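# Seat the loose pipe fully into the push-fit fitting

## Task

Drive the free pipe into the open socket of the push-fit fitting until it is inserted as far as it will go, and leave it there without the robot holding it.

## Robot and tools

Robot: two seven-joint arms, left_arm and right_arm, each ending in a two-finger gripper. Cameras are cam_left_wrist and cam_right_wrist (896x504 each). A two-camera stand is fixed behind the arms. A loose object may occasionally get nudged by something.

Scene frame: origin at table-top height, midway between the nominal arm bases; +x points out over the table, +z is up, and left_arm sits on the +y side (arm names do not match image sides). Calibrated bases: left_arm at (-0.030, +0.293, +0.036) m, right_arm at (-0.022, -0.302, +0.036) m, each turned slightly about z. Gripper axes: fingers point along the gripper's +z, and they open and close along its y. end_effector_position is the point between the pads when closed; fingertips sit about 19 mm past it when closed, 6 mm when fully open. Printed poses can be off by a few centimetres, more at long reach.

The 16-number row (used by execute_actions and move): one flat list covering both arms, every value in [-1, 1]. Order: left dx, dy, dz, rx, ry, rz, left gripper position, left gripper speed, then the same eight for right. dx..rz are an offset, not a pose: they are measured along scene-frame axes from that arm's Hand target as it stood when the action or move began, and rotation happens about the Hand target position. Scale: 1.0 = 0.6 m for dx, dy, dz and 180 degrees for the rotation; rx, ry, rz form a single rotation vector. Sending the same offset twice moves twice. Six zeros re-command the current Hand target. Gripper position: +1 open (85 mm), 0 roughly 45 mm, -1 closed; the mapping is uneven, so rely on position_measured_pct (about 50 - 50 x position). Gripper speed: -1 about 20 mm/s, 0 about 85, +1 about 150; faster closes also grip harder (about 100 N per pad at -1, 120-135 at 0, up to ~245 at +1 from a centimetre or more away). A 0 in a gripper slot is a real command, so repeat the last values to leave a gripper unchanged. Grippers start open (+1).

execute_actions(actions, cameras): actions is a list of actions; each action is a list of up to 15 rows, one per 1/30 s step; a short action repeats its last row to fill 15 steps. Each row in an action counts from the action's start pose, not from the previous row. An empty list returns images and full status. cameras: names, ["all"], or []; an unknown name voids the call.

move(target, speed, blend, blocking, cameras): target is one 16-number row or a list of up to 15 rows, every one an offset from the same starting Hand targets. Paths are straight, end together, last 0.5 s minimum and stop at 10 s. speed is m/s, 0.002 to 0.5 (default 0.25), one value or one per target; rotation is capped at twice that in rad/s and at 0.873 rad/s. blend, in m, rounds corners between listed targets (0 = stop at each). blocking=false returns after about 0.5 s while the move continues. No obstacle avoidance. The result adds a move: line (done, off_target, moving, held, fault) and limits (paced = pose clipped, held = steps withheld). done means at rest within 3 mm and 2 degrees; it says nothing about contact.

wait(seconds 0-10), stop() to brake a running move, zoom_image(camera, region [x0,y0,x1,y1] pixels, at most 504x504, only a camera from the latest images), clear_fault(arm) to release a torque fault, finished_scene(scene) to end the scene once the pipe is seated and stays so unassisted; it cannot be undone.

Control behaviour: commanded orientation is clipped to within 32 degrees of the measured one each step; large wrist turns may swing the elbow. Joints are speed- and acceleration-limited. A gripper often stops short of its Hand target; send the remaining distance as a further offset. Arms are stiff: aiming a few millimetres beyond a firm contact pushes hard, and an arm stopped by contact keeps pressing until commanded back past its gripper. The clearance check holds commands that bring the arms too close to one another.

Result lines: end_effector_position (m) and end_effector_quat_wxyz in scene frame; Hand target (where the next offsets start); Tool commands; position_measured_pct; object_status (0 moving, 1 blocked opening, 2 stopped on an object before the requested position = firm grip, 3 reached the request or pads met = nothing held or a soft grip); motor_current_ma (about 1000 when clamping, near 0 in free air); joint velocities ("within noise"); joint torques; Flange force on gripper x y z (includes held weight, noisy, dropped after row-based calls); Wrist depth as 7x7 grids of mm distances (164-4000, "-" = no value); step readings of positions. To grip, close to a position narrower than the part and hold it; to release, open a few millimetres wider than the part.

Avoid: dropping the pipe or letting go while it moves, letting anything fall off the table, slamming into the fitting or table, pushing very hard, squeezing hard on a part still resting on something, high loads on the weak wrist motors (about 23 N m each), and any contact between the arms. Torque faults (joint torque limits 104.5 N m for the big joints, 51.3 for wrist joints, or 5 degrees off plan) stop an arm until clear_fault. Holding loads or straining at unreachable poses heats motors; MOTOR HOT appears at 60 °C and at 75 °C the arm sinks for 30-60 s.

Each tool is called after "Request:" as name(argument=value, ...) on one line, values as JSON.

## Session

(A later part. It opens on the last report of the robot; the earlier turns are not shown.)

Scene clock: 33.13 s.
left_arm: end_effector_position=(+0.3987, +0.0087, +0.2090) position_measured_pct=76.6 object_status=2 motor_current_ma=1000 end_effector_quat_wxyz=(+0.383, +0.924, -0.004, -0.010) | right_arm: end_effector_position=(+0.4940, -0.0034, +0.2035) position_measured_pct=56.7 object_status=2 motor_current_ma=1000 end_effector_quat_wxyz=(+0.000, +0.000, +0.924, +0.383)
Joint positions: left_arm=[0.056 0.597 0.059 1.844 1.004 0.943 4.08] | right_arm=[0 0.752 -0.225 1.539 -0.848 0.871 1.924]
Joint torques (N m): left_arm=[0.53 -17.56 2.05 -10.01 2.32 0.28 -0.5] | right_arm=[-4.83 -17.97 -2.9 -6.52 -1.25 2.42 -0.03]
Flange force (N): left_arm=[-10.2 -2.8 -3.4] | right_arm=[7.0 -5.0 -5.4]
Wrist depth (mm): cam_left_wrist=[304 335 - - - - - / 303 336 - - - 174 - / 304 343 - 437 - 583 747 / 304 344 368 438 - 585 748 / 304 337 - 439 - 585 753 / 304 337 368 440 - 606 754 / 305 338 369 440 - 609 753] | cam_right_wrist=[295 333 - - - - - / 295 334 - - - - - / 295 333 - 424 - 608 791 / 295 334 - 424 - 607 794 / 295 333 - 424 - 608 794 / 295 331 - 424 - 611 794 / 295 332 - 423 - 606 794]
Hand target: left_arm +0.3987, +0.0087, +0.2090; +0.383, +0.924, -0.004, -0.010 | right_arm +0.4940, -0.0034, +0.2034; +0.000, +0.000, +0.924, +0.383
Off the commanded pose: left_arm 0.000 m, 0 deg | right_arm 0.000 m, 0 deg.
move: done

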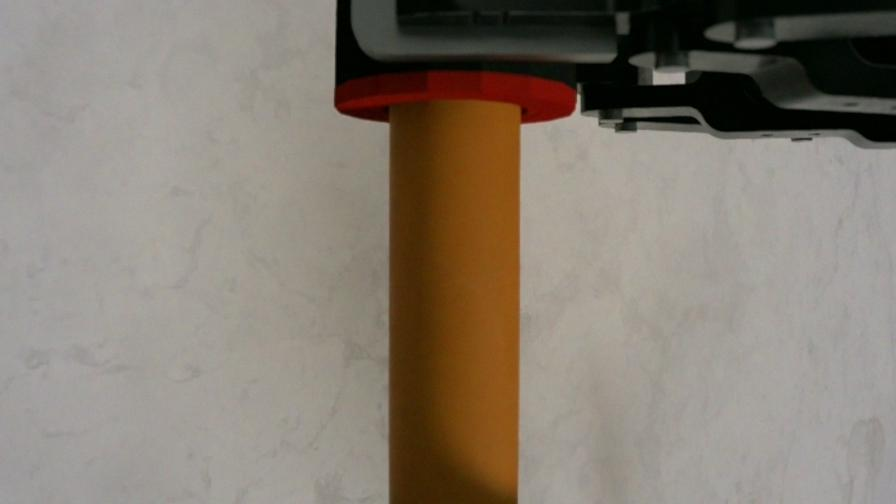

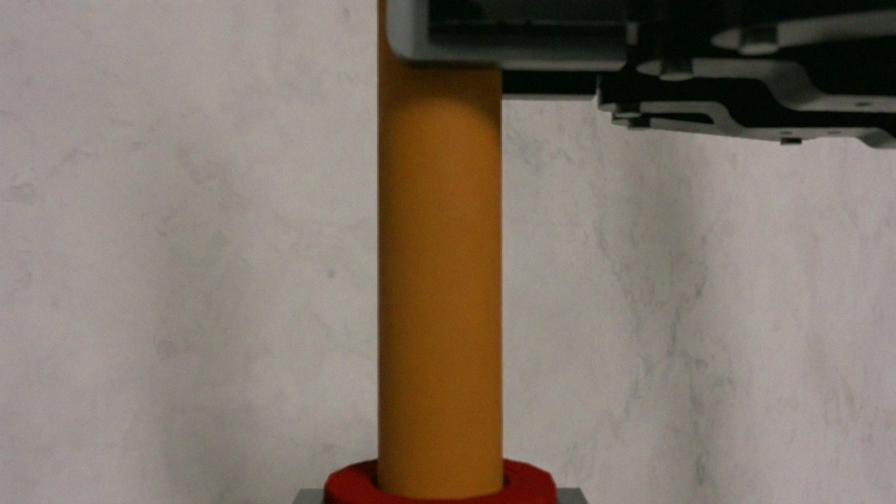

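Request:
move(target=[0.005, -0.00003, -0.00003, 0, 0, 0, -1.0, -1.0, 0, 0, 0, 0, 0, 0, -1.0, -1.0], speed=0.01)

Request:
move(target=[0.005, -0.00003, -0.00003, 0, 0, 0, -1.0, -1.0, 0, 0, 0, 0, 0, 0, -1.0, -1.0], speed=0.01, cameras=["all"])

Request:
zoom_image(camera="cam_left_wrist", region=[320, 20, 600, 160])

Request:
zoom_image(camera="cam_right_wrist", region=[300, 364, 580, 504])

Scene clock: 34.73 s.
left_arm: end_effector_position=(+0.4017, +0.0087, +0.2090) position_measured_pct=76.6 object_status=2 motor_current_ma=1000 end_effector_quat_wxyz=(+0.383, +0.924, -0.004, -0.010) | right_arm: end_effector_position=(+0.4940, -0.0034, +0.2034) position_measured_pct=56.7 object_status=2 motor_current_ma=1000 end_effector_quat_wxyz=(+0.000, +0.000, +0.924, +0.383)
Joint positions: left_arm=[0.056 0.602 0.058 1.834 1 0.946 4.086] | right_arm=[0 0.752 -0.225 1.539 -0.848 0.871 1.924]
Joint torques (N m): left_arm=[0.95 -19.78 3.23 -13.56 3.95 -0.14 -0.84] | right_arm=[-8.42 -15.96 -5.45 -3.58 -1.04 3.87 -0.06]
Flange force (N): left_arm=[-15.8 -7.6 -4.1] | right_arm=[1.3 -5.9 -10.4]
Wrist depth (mm): cam_left_wrist=[303 336 - - - - - / 304 336 - - - 173 167 / 305 337 - - - 586 757 / 304 344 369 441 - 587 758 / 305 338 369 441 - 590 758 / 305 338 369 442 - 591 763 / 305 338 370 443 - 615 767] | cam_right_wrist=[295 334 - - - - - / 295 333 - - - - - / 295 333 - 424 - 611 845 / 295 333 - 426 - 610 798 / 295 333 - 426 - 606 796 / 295 332 - 426 - 607 791 / 294 332 - 424 - 606 791]
Hand target: left_arm +0.4017, +0.0087, +0.2090; +0.383, +0.924, -0.004, -0.010 | right_arm +0.4940, -0.0034, +0.2034; +0.000, +0.000, +0.924, +0.383
Off the commanded pose: left_arm 0.000 m, 0 deg | right_arm 0.000 m, 0 deg.
move: done

Scene clock: 35.43 s.
left_arm: end_effector_position=(+0.4047, +0.0087, +0.2089) position_measured_pct=76.6 object_status=2 motor_current_ma=1000 end_effector_quat_wxyz=(+0.383, +0.924, -0.004, -0.010) | right_arm: end_effector_position=(+0.4941, -0.0034, +0.2034) position_measured_pct=56.7 object_status=2 motor_current_ma=1000 end_effector_quat_wxyz=(+0.000, +0.000, +0.924, +0.383)
Joint positions: left_arm=[0.057 0.607 0.057 1.824 0.997 0.95 4.091] | right_arm=[0 0.752 -0.225 1.539 -0.848 0.871 1.924]
Joint torques (N m): left_arm=[0.09 -20.2 2.54 -15.69 4.71 -1.28 -0.9] | right_arm=[-10.31 -15.74 -7.08 -1.66 -0.95 5.41 -0.02]
Flange force (N): left_arm=[-20.5 -7.8 -5.0] | right_arm=[-3.6 -6.9 -10.7]
Wrist depth (mm): cam_left_wrist=[302 334 - - - - - / 304 336 - - - 173 - / 304 337 - - - 588 723 / 304 338 369 442 - 591 762 / 305 338 370 444 - 593 764 / 306 339 371 444 - 597 771 / 307 341 372 446 - 621 778] | cam_right_wrist=[295 334 - - - - - / 295 332 - - - - - / 294 333 - 426 - 608 793 / 295 332 - 424 - 612 794 / 294 333 - 424 - 606 797 / 294 332 - 423 - 609 797 / 294 332 - 424 - 607 789]
Hand target: left_arm +0.4047, +0.0087, +0.2090; +0.383, +0.924, -0.004, -0.010 | right_arm +0.4940, -0.0034, +0.2034; +0.000, +0.000, +0.924, +0.383
Off the commanded pose: left_arm 0.000 m, 0 deg | right_arm 0.000 m, 0 deg.
move: done

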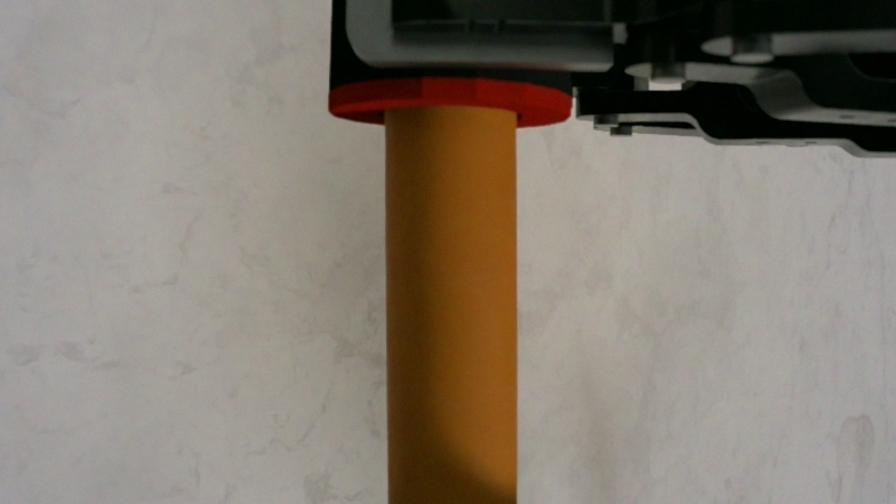

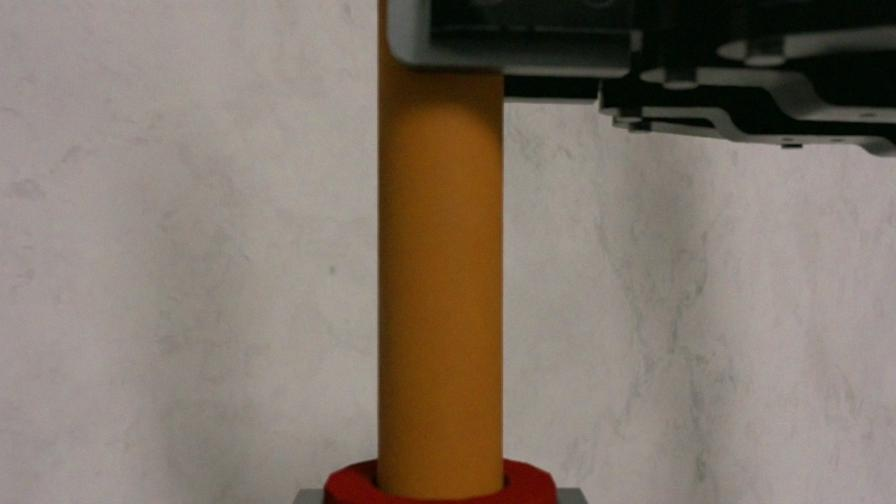

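Scaled by 1.800 from the camera's 896x504 image, which has a finer 1280x720 frame.

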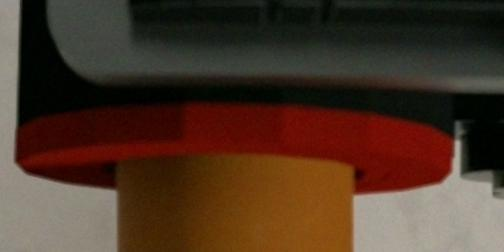

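Scaled by 1.800 from the camera's 896x504 image, which has a finer 1280x720 frame.

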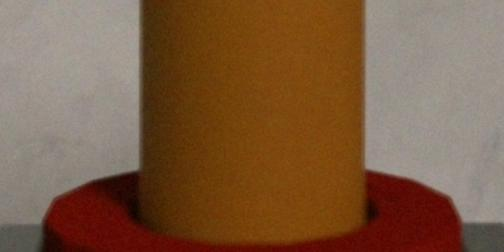

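Request:
zoom_image(camera="cam_left_wrist", region=[315, 0, 365, 120])

Request:
zoom_image(camera="cam_left_wrist", region=[370, 130, 530, 250])

Request:
zoom_image(camera="cam_left_wrist", region=[370, 384, 530, 504])

Request:
zoom_image(camera="cam_right_wrist", region=[360, 80, 520, 200])

Request:
zoom_image(camera="cam_right_wrist", region=[360, 330, 520, 450])

Scaled by 4.200 from the camera's 896x504 image, which has a finer 1280x720 frame.

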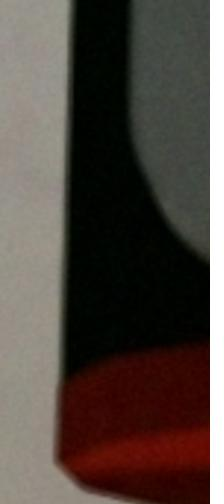

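Scaled by 3.150 from the camera's 896x504 image, which has a finer 1280x720 frame.

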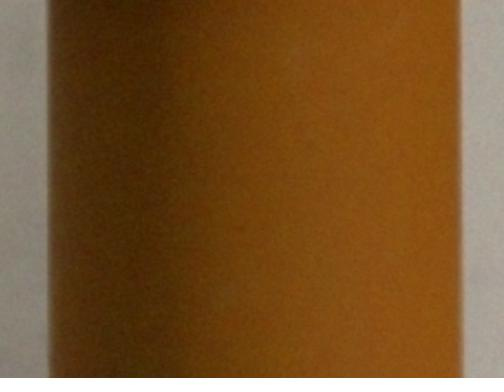

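Scaled by 3.150 from the camera's 896x504 image, which has a finer 1280x720 frame.

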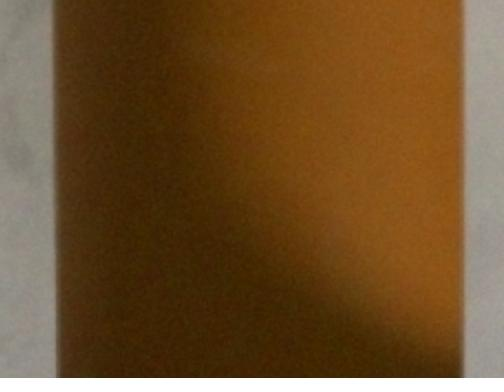

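Scaled by 3.150 from the camera's 896x504 image, which has a finer 1280x720 frame.

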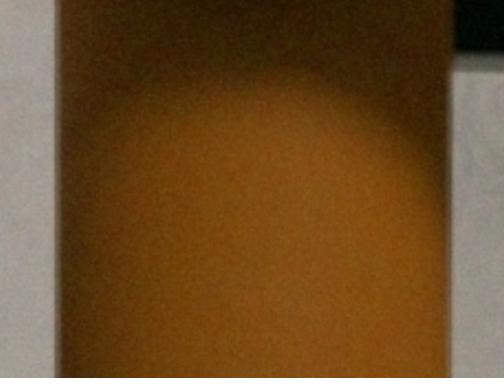

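Scaled by 3.150 from the camera's 896x504 image, which has a finer 1280x720 frame.

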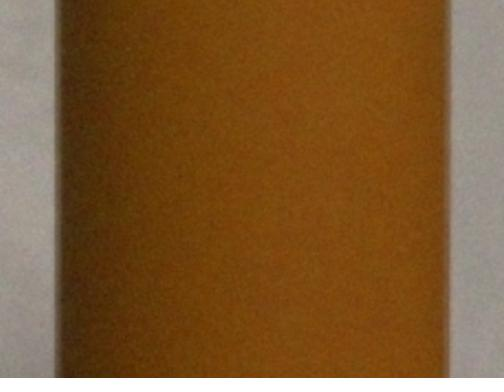

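Request:
move(target=[0.0, 0.0021, -0.0021, 0, -0.0051, -0.0051, -1.0, -1.0, 0, 0, 0, 0, 0, 0, -1.0, -1.0], speed=0.01, cameras=["all"])

Request:
zoom_image(camera="cam_left_wrist", region=[315, 0, 365, 120])

Request:
zoom_image(camera="cam_left_wrist", region=[370, 130, 530, 250])

Request:
zoom_image(camera="cam_left_wrist", region=[370, 384, 530, 504])

Scene clock: 38.17 s.
left_arm: end_effector_position=(+0.4047, +0.0100, +0.2077) position_measured_pct=76.6 object_status=2 motor_current_ma=1000 end_effector_quat_wxyz=(+0.383, +0.924, -0.014, -0.006) | right_arm: end_effector_position=(+0.4940, -0.0034, +0.2034) position_measured_pct=56.7 object_status=2 motor_current_ma=1000 end_effector_quat_wxyz=(+0.000, +0.000, +0.924, +0.383)
Joint positions: left_arm=[0.052 0.609 0.059 1.825 0.996 0.948 4.065] | right_arm=[0 0.752 -0.225 1.539 -0.848 0.871 1.924]
Joint torques (N m): left_arm=[0.53 -19.96 2.85 -14.6 4.36 -0.75 -0.96] | right_arm=[-9.53 -15.89 -6.42 -2.53 -0.96 4.92 -0.09]
Flange force (N): left_arm=[-18.2 -6.9 -4.8] | right_arm=[-1.0 -6.8 -10.2]
Wrist depth (mm): cam_left_wrist=[303 335 - - - - - / 304 336 - - - 173 - / 304 336 - - - 590 763 / 304 344 369 441 - 590 761 / 305 337 369 442 - 591 764 / 305 338 369 442 - 593 766 / 306 338 370 443 - 617 766] | cam_right_wrist=[295 333 - - - - - / 295 334 - - - - - / 295 334 - 424 - 609 795 / 295 333 - 424 - 609 794 / 294 333 - 423 - 607 795 / 294 332 - 423 - 607 801 / 295 332 - 423 - 606 790]
Hand target: left_arm +0.4047, +0.0100, +0.2077; +0.383, +0.924, -0.014, -0.006 | right_arm +0.4940, -0.0034, +0.2034; +0.000, +0.000, +0.924, +0.383
Off the commanded pose: left_arm 0.000 m, 0 deg | right_arm 0.000 m, 0 deg.
move: done

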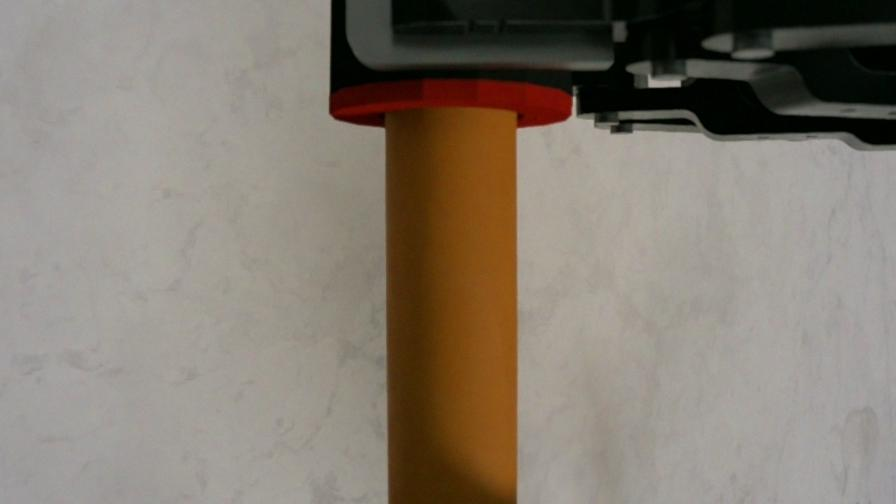

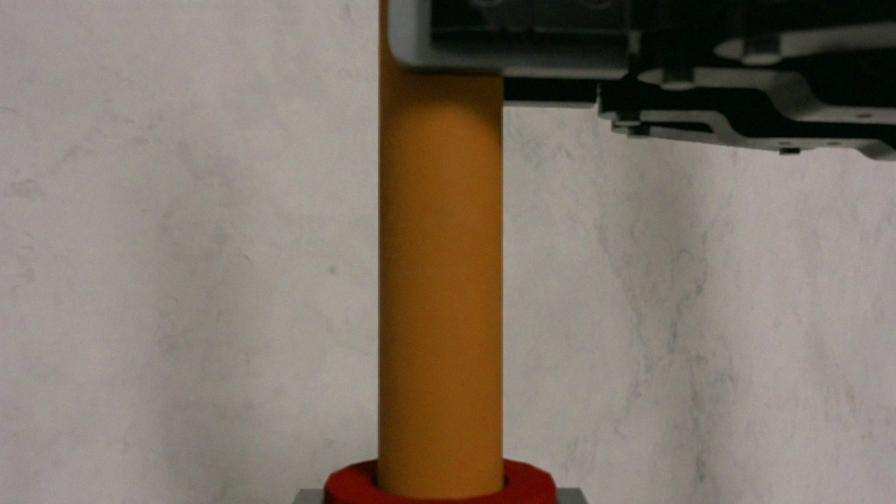

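Scaled by 4.200 from the camera's 896x504 image, which has a finer 1280x720 frame.

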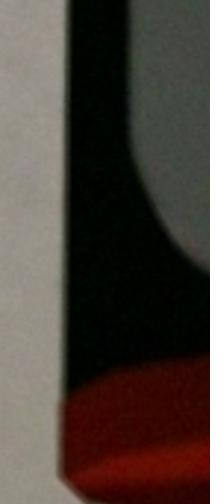

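Scaled by 3.150 from the camera's 896x504 image, which has a finer 1280x720 frame.

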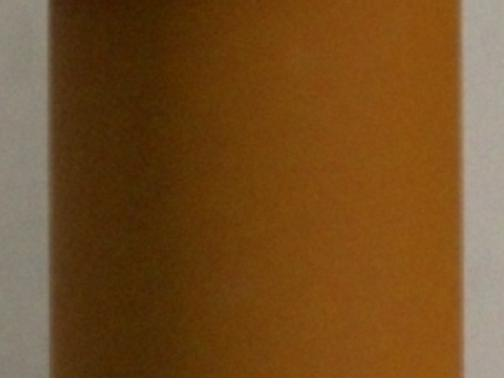

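Scaled by 3.150 from the camera's 896x504 image, which has a finer 1280x720 frame.

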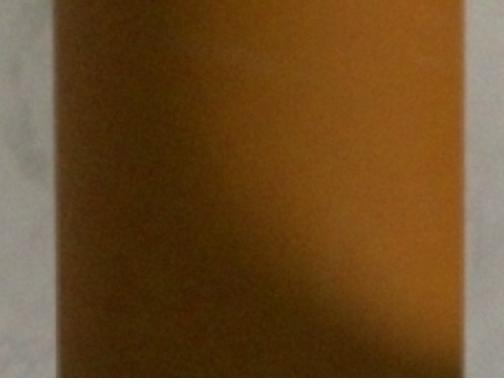

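Request:
move(target=[[0.0, 0.0016, -0.0016, 0, -0.0039, -0.0039, -1.0, -1.0, 0, 0, 0, 0, 0, 0, -1.0, -1.0], [0.0067, 0.0016, -0.0016, 0, -0.0039, -0.0039, -1.0, -1.0, 0, 0, 0, 0, 0, 0, -1.0, -1.0]], speed=0.01, cameras=["all"])

Request:
zoom_image(camera="cam_left_wrist", region=[315, 0, 365, 120])

Request:
zoom_image(camera="cam_left_wrist", region=[370, 130, 530, 250])

Request:
zoom_image(camera="cam_left_wrist", region=[370, 384, 530, 504])

Scene clock: 40.17 s.
left_arm: end_effector_position=(+0.4087, +0.0109, +0.2067) position_measured_pct=76.6 object_status=2 motor_current_ma=1000 end_effector_quat_wxyz=(+0.383, +0.924, -0.022, -0.002) | right_arm: end_effector_position=(+0.4941, -0.0034, +0.2035) position_measured_pct=56.7 object_status=2 motor_current_ma=1000 end_effector_quat_wxyz=(+0.000, +0.000, +0.924, +0.383)
Joint positions: left_arm=[0.049 0.616 0.061 1.813 0.99 0.951 4.052] | right_arm=[0 0.752 -0.225 1.539 -0.848 0.871 1.924]
Joint torques (N m): left_arm=[-3.85 -22.38 -0.51 -23.19 7.39 -5.28 -0.9] | right_arm=[-15.93 -13.82 -11.4 5.51 0.28 10.17 -0.08]
Flange force (N): left_arm=[-36.5 -7.3 -5.5] | right_arm=[-19.2 -8.1 -11.8]
Wrist depth (mm): cam_left_wrist=[304 336 - - - - - / 304 336 - - - 173 - / 304 336 - - - 589 763 / 304 344 368 441 - 589 757 / 304 336 - 441 - 589 764 / 304 336 368 440 - 591 760 / 304 337 368 441 - 613 760] | cam_right_wrist=[295 334 - - - - - / 295 333 - - - - - / 295 333 - 425 - 607 - / 295 333 - 424 - 607 796 / 294 333 - 423 - 609 796 / 294 333 - 425 - 607 793 / 295 333 - 423 - 607 793]
Hand target: left_arm +0.4088, +0.0109, +0.2067; +0.383, +0.924, -0.022, -0.002 | right_arm +0.4940, -0.0034, +0.2034; +0.000, +0.000, +0.924, +0.383
Off the commanded pose: left_arm 0.000 m, 0 deg | right_arm 0.000 m, 0 deg.
move: done

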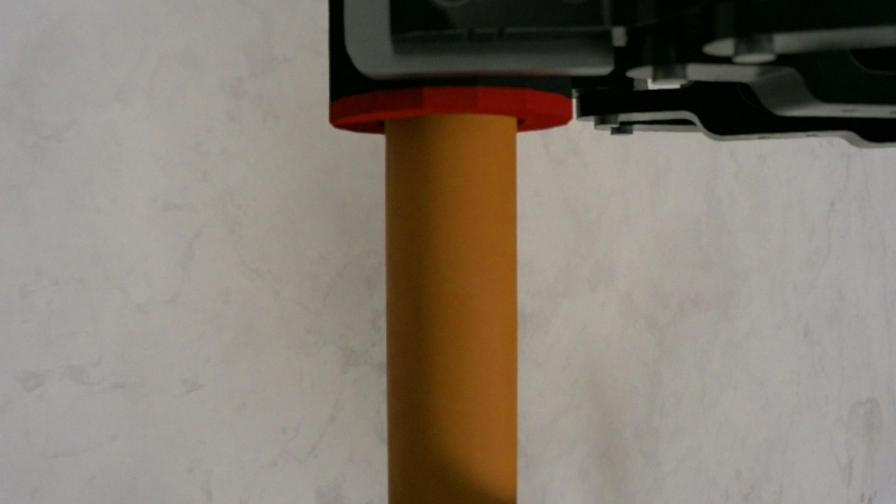

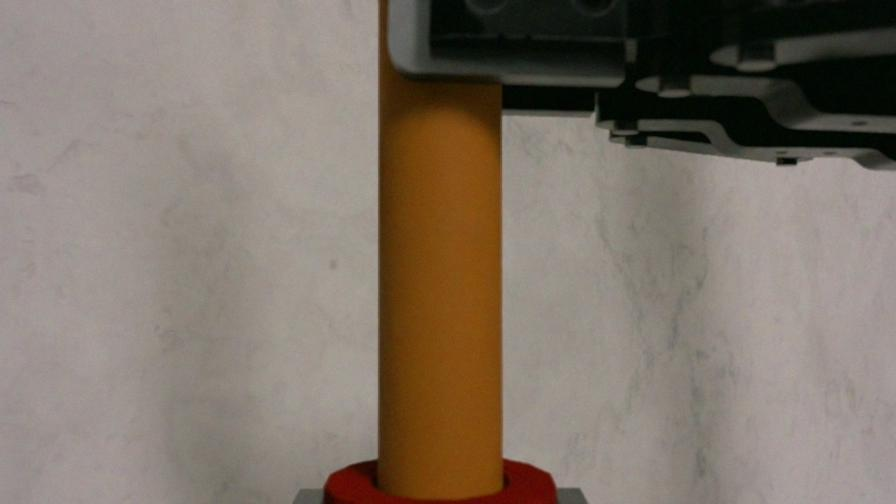

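Scaled by 4.200 from the camera's 896x504 image, which has a finer 1280x720 frame.

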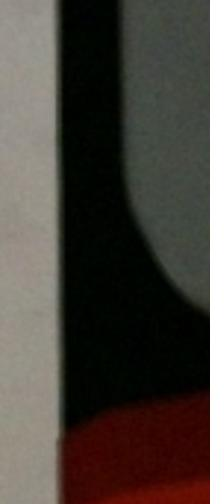

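Scaled by 3.150 from the camera's 896x504 image, which has a finer 1280x720 frame.

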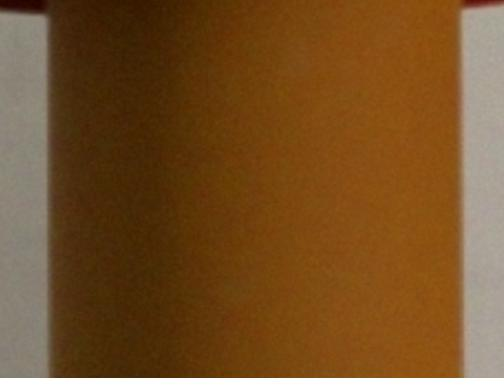

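Scaled by 3.150 from the camera's 896x504 image, which has a finer 1280x720 frame.

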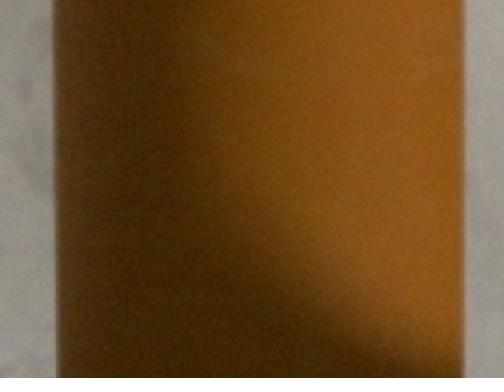

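Request:
move(target=[[0.005, 0, 0, 0, 0, 0, -1.0, -1.0, 0, 0, 0, 0, 0, 0, -1.0, -1.0]], speed=0.01, cameras=["all"])

Request:
zoom_image(camera="cam_left_wrist", region=[315, 0, 365, 150])

Request:
zoom_image(camera="cam_right_wrist", region=[300, 364, 580, 504])

Scene clock: 41.27 s.
left_arm: end_effector_position=(+0.4117, +0.0109, +0.2067) position_measured_pct=76.6 object_status=2 motor_current_ma=1000 end_effector_quat_wxyz=(+0.383, +0.924, -0.022, -0.002) | right_arm: end_effector_position=(+0.4940, -0.0034, +0.2035) position_measured_pct=56.7 object_status=2 motor_current_ma=1000 end_effector_quat_wxyz=(+0.000, +0.000, +0.924, +0.383)
Joint positions: left_arm=[0.049 0.621 0.06 1.802 0.987 0.955 4.058] | right_arm=[0 0.752 -0.225 1.539 -0.848 0.871 1.924]
Joint torques (N m): left_arm=[-3.9 -22.58 -0.5 -23.86 7.72 -5.64 -1.02] | right_arm=[-17.01 -13.76 -12.29 6.15 0.22 10.71 -0.09]
Flange force (N): left_arm=[-37.8 -7.3 -6.3] | right_arm=[-21.0 -9.1 -12.5]
Wrist depth (mm): cam_left_wrist=[304 336 - - - - - / 304 337 - - - 172 - / 304 337 - - - - 760 / 304 344 367 441 - 590 760 / 304 336 - 441 - 590 763 / 304 337 368 440 - 589 761 / 304 337 368 441 - 611 760] | cam_right_wrist=[295 334 - - - - - / 295 333 - - - - - / 295 333 - 425 - - - / 295 334 - 425 - 611 800 / 295 333 - 425 - 609 796 / 294 333 - 425 - 608 798 / 295 332 - 423 - 609 797]
Hand target: left_arm +0.4118, +0.0109, +0.2067; +0.383, +0.924, -0.022, -0.002 | right_arm +0.4940, -0.0034, +0.2034; +0.000, +0.000, +0.924, +0.383
Off the commanded pose: left_arm 0.000 m, 0 deg | right_arm 0.000 m, 0 deg.
move: done

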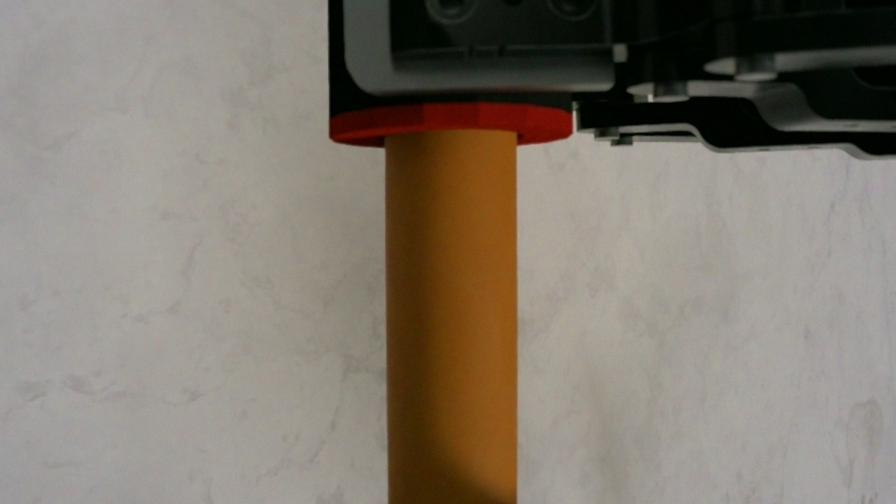

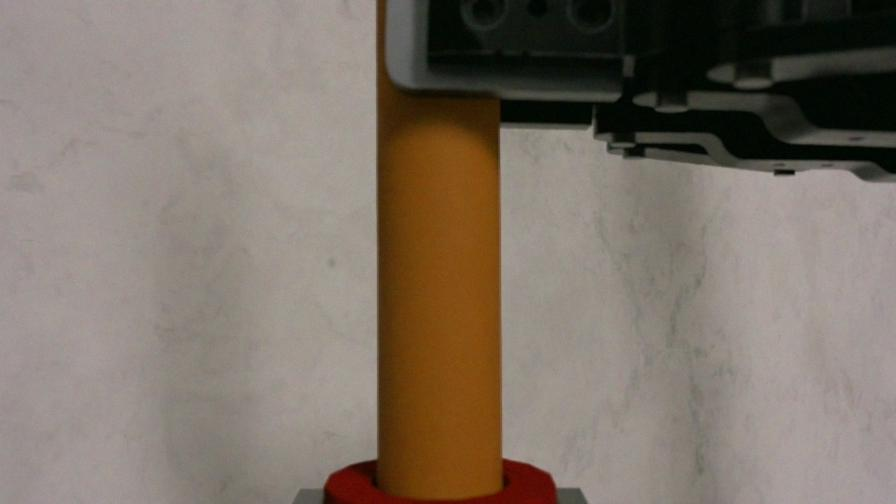

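Scaled by 3.360 from the camera's 896x504 image, which has a finer 1280x720 frame.

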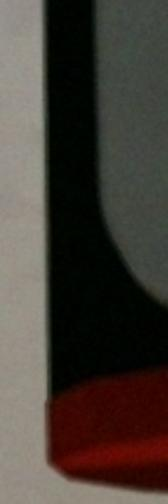

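Scaled by 1.800 from the camera's 896x504 image, which has a finer 1280x720 frame.

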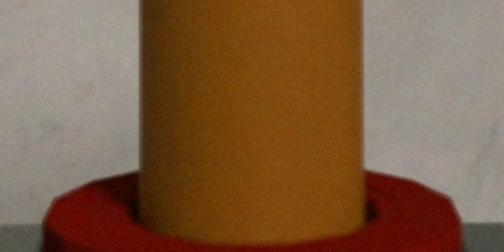

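Request:
move(target=[[0.0067, 0, 0, 0, 0, 0, -1.0, -1.0, 0, 0, 0, 0, 0, 0, -1.0, -1.0]], speed=0.01, cameras=["all"])

Request:
zoom_image(camera="cam_left_wrist", region=[315, 20, 365, 170])

Scene clock: 43.30 s.
left_arm: end_effector_position=(+0.4158, +0.0109, +0.2067) position_measured_pct=76.6 object_status=2 motor_current_ma=1000 end_effector_quat_wxyz=(+0.383, +0.924, -0.022, -0.002) | right_arm: end_effector_position=(+0.4940, -0.0034, +0.2034) position_measured_pct=56.7 object_status=2 motor_current_ma=1000 end_effector_quat_wxyz=(+0.000, +0.000, +0.924, +0.383)
Joint positions: left_arm=[0.049 0.628 0.058 1.788 0.982 0.96 4.065] | right_arm=[0 0.752 -0.225 1.539 -0.848 0.871 1.924]
Joint torques (N m): left_arm=[-3.68 -22.83 -0.29 -23.99 7.83 -5.6 -0.92] | right_arm=[-17.07 -13.61 -12.4 6.22 0.2 10.74 -0.07]
Flange force (N): left_arm=[-38.4 -8.1 -6.3] | right_arm=[-21.0 -8.9 -12.8]
Wrist depth (mm): cam_left_wrist=[304 337 - - - - - / 304 337 - - - - - / 304 337 - - - - - / 304 344 368 441 - 590 762 / 304 337 - 441 - 591 759 / 304 336 368 441 - 589 758 / 303 336 367 440 - 612 758] | cam_right_wrist=[295 334 - - - - - / 295 334 - - - - - / 296 333 - - - - - / 295 334 - 426 - 608 796 / 295 333 - 425 - 608 799 / 295 333 - 426 - 607 796 / 295 333 - 424 - 608 796]
Hand target: left_arm +0.4158, +0.0109, +0.2067; +0.383, +0.924, -0.022, -0.002 | right_arm +0.4940, -0.0034, +0.2034; +0.000, +0.000, +0.924, +0.383
Off the commanded pose: left_arm 0.000 m, 0 deg | right_arm 0.000 m, 0 deg.
move: done

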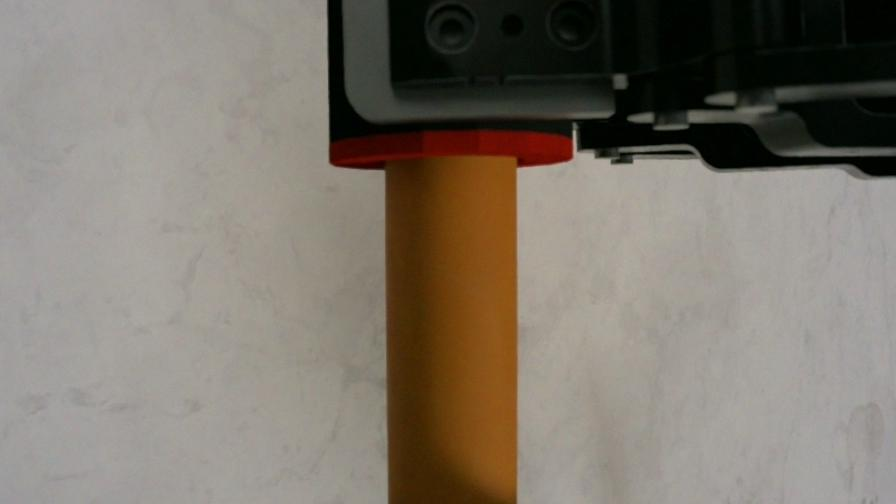

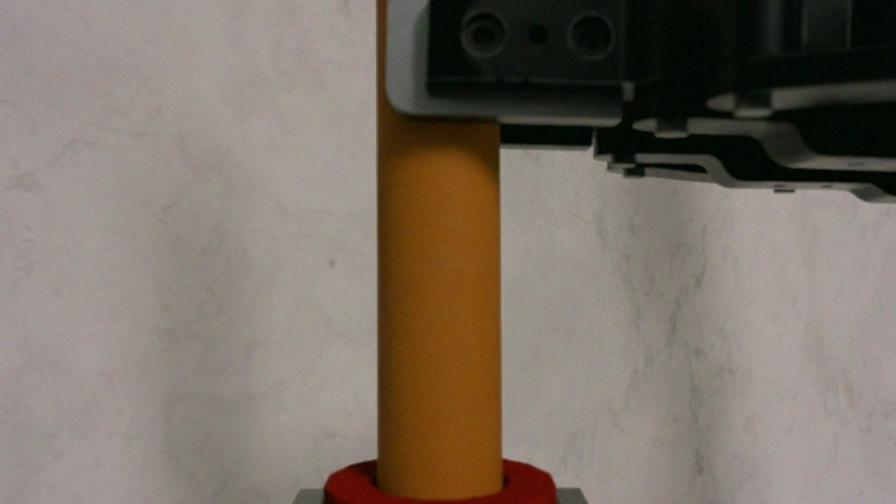

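Scaled by 3.360 from the camera's 896x504 image, which has a finer 1280x720 frame.

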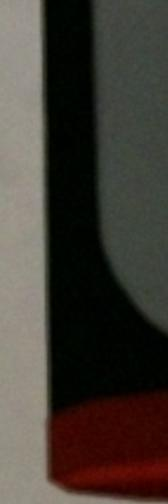

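Request:
move(target=[[0.0067, 0, 0, 0, 0, 0, -1.0, -1.0, 0, 0, 0, 0, 0, 0, -1.0, -1.0]], speed=0.01, cameras=["all"])

Request:
zoom_image(camera="cam_left_wrist", region=[315, 40, 365, 190])

Scene clock: 44.17 s.
left_arm: end_effector_position=(+0.4198, +0.0109, +0.2067) position_measured_pct=76.6 object_status=2 motor_current_ma=1000 end_effector_quat_wxyz=(+0.383, +0.924, -0.022, -0.002) | right_arm: end_effector_position=(+0.4940, -0.0034, +0.2034) position_measured_pct=56.7 object_status=2 motor_current_ma=1000 end_effector_quat_wxyz=(+0.000, +0.000, +0.924, +0.383)
Joint positions: left_arm=[0.05 0.634 0.057 1.774 0.978 0.965 4.072] | right_arm=[0 0.752 -0.225 1.539 -0.848 0.871 1.924]
Joint torques (N m): left_arm=[-3.7 -22.77 -0.31 -23.8 7.76 -5.74 -0.88] | right_arm=[-17.03 -13.84 -12.45 6.1 0.16 10.78 -0.11]
Flange force (N): left_arm=[-38.2 -7.7 -6.5] | right_arm=[-20.9 -9.3 -12.3]
Wrist depth (mm): cam_left_wrist=[304 338 - - - - - / 304 337 - - - - - / 304 337 - - - - - / 304 344 369 440 - 588 728 / 304 337 - 441 - 590 763 / 304 337 367 439 - 590 759 / 304 337 368 440 - 612 756] | cam_right_wrist=[296 334 - - - - - / 296 333 - - - - - / 295 333 - - - - - / 295 334 - 425 - 610 - / 295 334 - 424 - 610 794 / 295 333 - 425 - 611 798 / 295 333 - 425 - 608 797]
Hand target: left_arm +0.4198, +0.0109, +0.2067; +0.383, +0.924, -0.022, -0.002 | right_arm +0.4940, -0.0034, +0.2034; +0.000, +0.000, +0.924, +0.383
Off the commanded pose: left_arm 0.000 m, 0 deg | right_arm 0.000 m, 0 deg.
move: done

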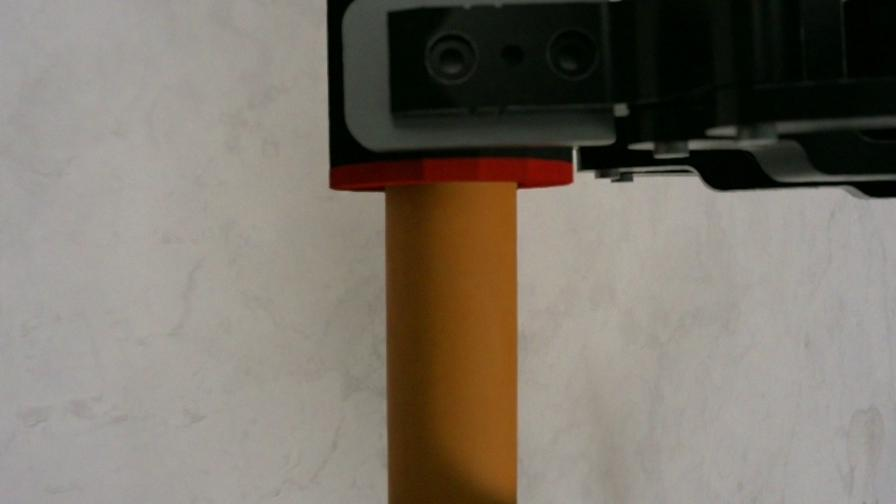

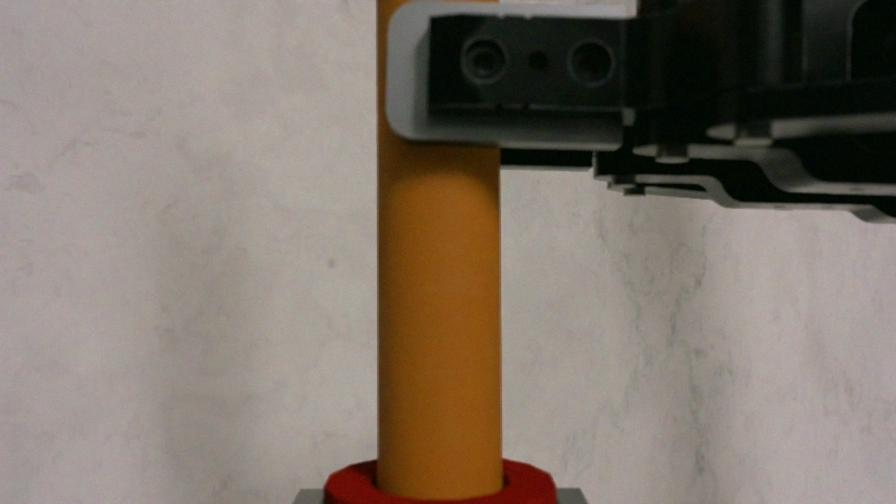

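Scaled by 3.360 from the camera's 896x504 image, which has a finer 1280x720 frame.

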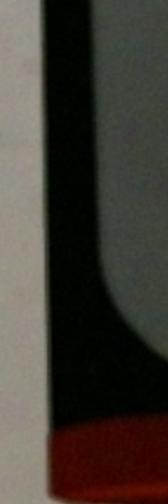

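Request:
move(target=[[0.005, -0.0007, 0.0007, 0, 0.0018, 0.0018, -1.0, -1.0, 0, 0, 0, 0, 0, 0, -1.0, -1.0]], speed=0.01, cameras=["all"])

Request:
zoom_image(camera="cam_left_wrist", region=[315, 60, 365, 210])

Scene clock: 45.33 s.
left_arm: end_effector_position=(+0.4228, +0.0105, +0.2072) position_measured_pct=76.6 object_status=2 motor_current_ma=1000 end_effector_quat_wxyz=(+0.383, +0.924, -0.019, -0.004) | right_arm: end_effector_position=(+0.4940, -0.0034, +0.2035) position_measured_pct=56.7 object_status=2 motor_current_ma=1000 end_effector_quat_wxyz=(+0.000, +0.000, +0.924, +0.383)
Joint positions: left_arm=[0.052 0.638 0.055 1.763 0.975 0.97 4.086] | right_arm=[0 0.752 -0.225 1.539 -0.848 0.871 1.924]
Joint torques (N m): left_arm=[-3.99 -22.55 -0.65 -23.68 7.61 -5.91 -0.82] | right_arm=[-16.9 -14.15 -12.39 5.95 0.11 10.76 -0.07]
Flange force (N): left_arm=[-38.5 -7.2 -6.4] | right_arm=[-21.1 -9.4 -11.8]
Wrist depth (mm): cam_left_wrist=[304 337 - - - - - / 304 337 - - - - - / 304 337 - - - - - / 304 337 - - - 589 761 / 304 337 - 441 - 591 764 / 304 336 368 441 - 590 760 / 305 337 369 441 - 614 762] | cam_right_wrist=[296 334 - 425 - - - / 296 334 - - - - - / 296 333 - - - - - / 295 334 - 425 - - - / 295 333 - 425 - 609 798 / 295 333 - 425 - 611 798 / 295 333 - 423 - 610 799]
Hand target: left_arm +0.4228, +0.0105, +0.2072; +0.383, +0.924, -0.019, -0.004 | right_arm +0.4940, -0.0034, +0.2034; +0.000, +0.000, +0.924, +0.383
Off the commanded pose: left_arm 0.000 m, 0 deg | right_arm 0.000 m, 0 deg.
move: done

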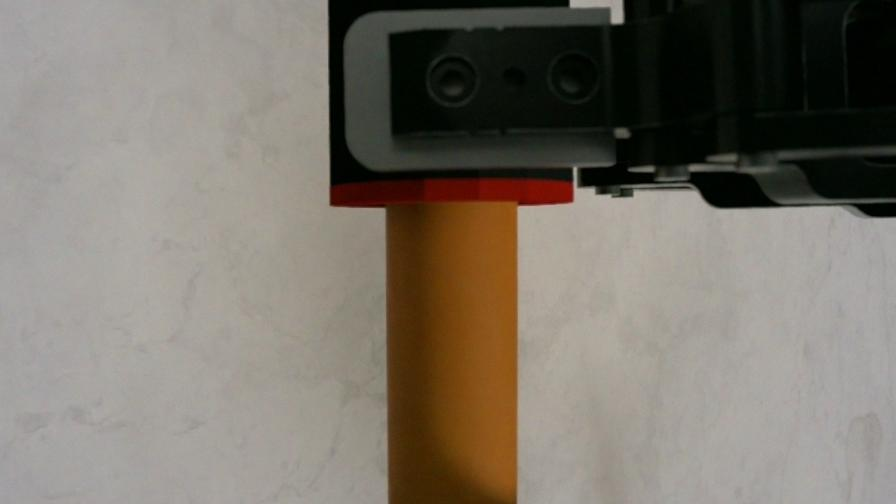

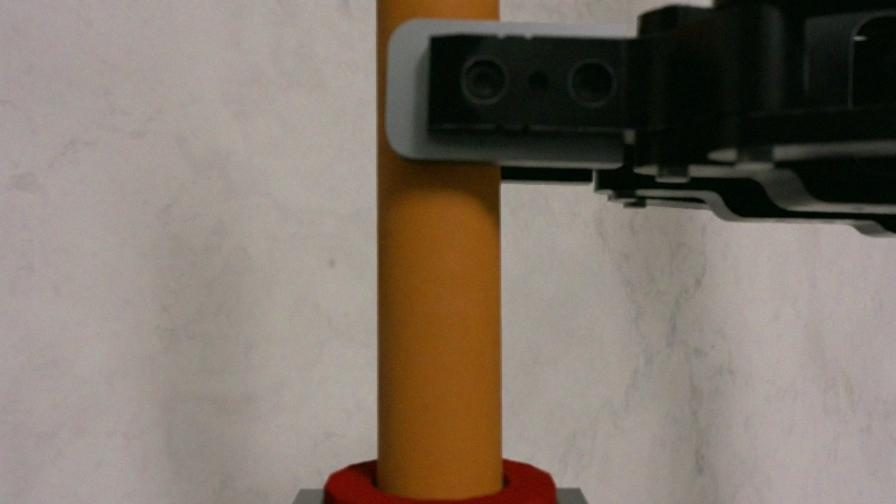

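Scaled by 3.360 from the camera's 896x504 image, which has a finer 1280x720 frame.

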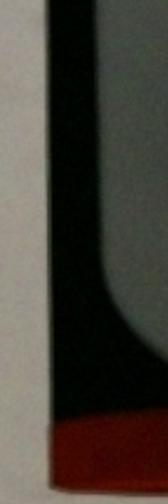

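Request:
move(target=[[0.005, 0, 0, 0, 0, 0, -1.0, -1.0, 0, 0, 0, 0, 0, 0, -1.0, -1.0]], speed=0.01, cameras=["all"])

Scene clock: 46.17 s.
left_arm: end_effector_position=(+0.4258, +0.0105, +0.2072) position_measured_pct=76.6 object_status=2 motor_current_ma=1000 end_effector_quat_wxyz=(+0.383, +0.924, -0.019, -0.004) | right_arm: end_effector_position=(+0.4940, -0.0034, +0.2034) position_measured_pct=56.7 object_status=2 motor_current_ma=1000 end_effector_quat_wxyz=(+0.000, +0.000, +0.924, +0.383)
Joint positions: left_arm=[0.052 0.643 0.053 1.752 0.972 0.973 4.091] | right_arm=[0 0.752 -0.225 1.539 -0.848 0.871 1.924]
Joint torques (N m): left_arm=[-4.09 -22.63 -0.81 -23.72 7.6 -6.16 -0.77] | right_arm=[-16.71 -14.3 -12.45 6.03 0.09 10.87 -0.07]
Flange force (N): left_arm=[-38.7 -7.1 -6.6] | right_arm=[-21.5 -9.2 -11.2]
Wrist depth (mm): cam_left_wrist=[304 337 - 440 497 - - / 304 337 - - - - - / 304 336 - - - - - / 304 337 - - - - - / 304 336 - 441 - 590 765 / 304 337 369 441 - 589 762 / 304 337 369 441 - 612 764] | cam_right_wrist=[296 334 - 427 - - 759 / 295 334 - - - - - / 295 333 - - - - - / 295 334 - 425 - - - / 295 333 - 423 - 611 760 / 295 334 - 424 - 608 796 / 295 334 - 424 - 607 794]
Hand target: left_arm +0.4258, +0.0105, +0.2072; +0.383, +0.924, -0.019, -0.004 | right_arm +0.4940, -0.0034, +0.2034; +0.000, +0.000, +0.924, +0.383
Off the commanded pose: left_arm 0.000 m, 0 deg | right_arm 0.000 m, 0 deg.
move: done

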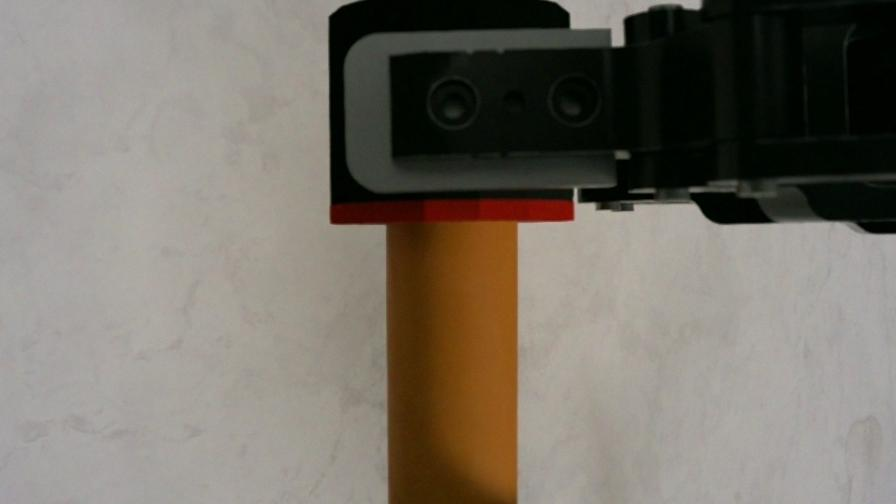

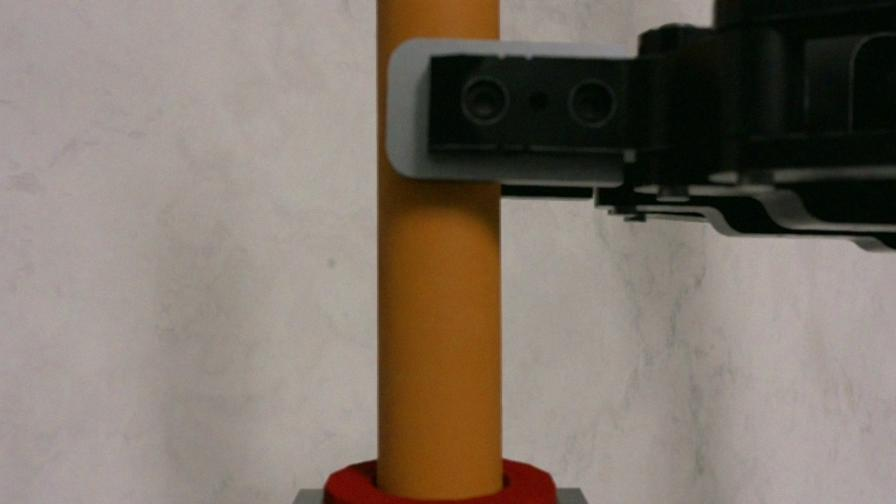

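Request:
move(target=[[0.005, 0, 0, 0, 0, 0, -1.0, -1.0, 0, 0, 0, 0, 0, 0, -1.0, -1.0]], speed=0.01, cameras=["all"])

Scene clock: 47.07 s.
left_arm: end_effector_position=(+0.4288, +0.0105, +0.2072) position_measured_pct=76.6 object_status=2 motor_current_ma=1000 end_effector_quat_wxyz=(+0.383, +0.924, -0.019, -0.004) | right_arm: end_effector_position=(+0.4940, -0.0034, +0.2034) position_measured_pct=56.7 object_status=2 motor_current_ma=1000 end_effector_quat_wxyz=(+0.000, +0.000, +0.924, +0.383)
Joint positions: left_arm=[0.053 0.648 0.052 1.741 0.969 0.977 4.097] | right_arm=[0 0.752 -0.225 1.539 -0.848 0.871 1.924]
Joint torques (N m): left_arm=[-4.24 -22.39 -1 -23.21 7.43 -6.27 -0.68] | right_arm=[-16.45 -14.64 -12.26 5.71 0.02 10.78 -0.09]
Flange force (N): left_arm=[-37.8 -6.3 -6.7] | right_arm=[-21.0 -9.5 -10.6]
Wrist depth (mm): cam_left_wrist=[304 337 377 439 496 590 762 / 304 337 - - - - - / 304 337 - - - - - / 304 336 - - - - - / 304 337 - 441 - 590 725 / 304 337 369 441 - 590 761 / 304 337 369 441 - 614 761] | cam_right_wrist=[296 334 - 427 - 609 759 / 296 334 - - - - - / 295 333 - - - - - / 295 332 - 425 - - - / 295 334 - 425 - 608 758 / 295 334 - 424 - 609 802 / 295 333 - 424 - 607 794]
Hand target: left_arm +0.4288, +0.0105, +0.2072; +0.383, +0.924, -0.019, -0.004 | right_arm +0.4940, -0.0034, +0.2034; +0.000, +0.000, +0.924, +0.383
Off the commanded pose: left_arm 0.000 m, 0 deg | right_arm 0.000 m, 0 deg.
move: done

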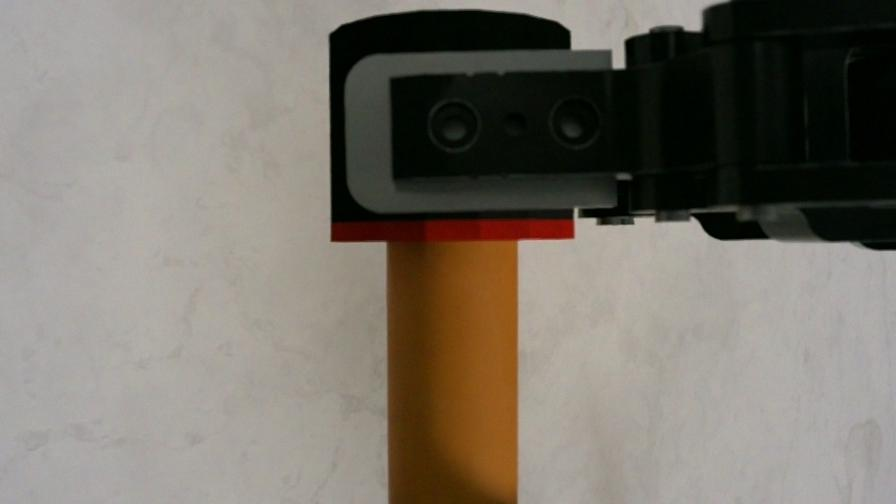

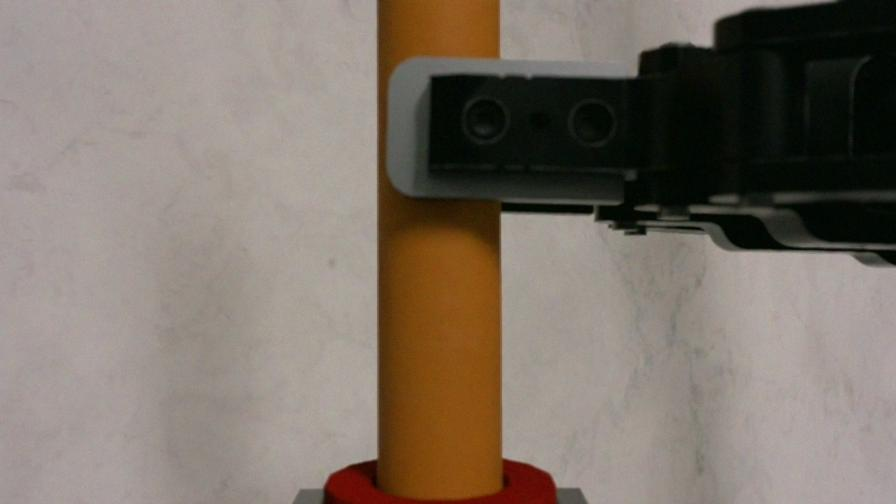

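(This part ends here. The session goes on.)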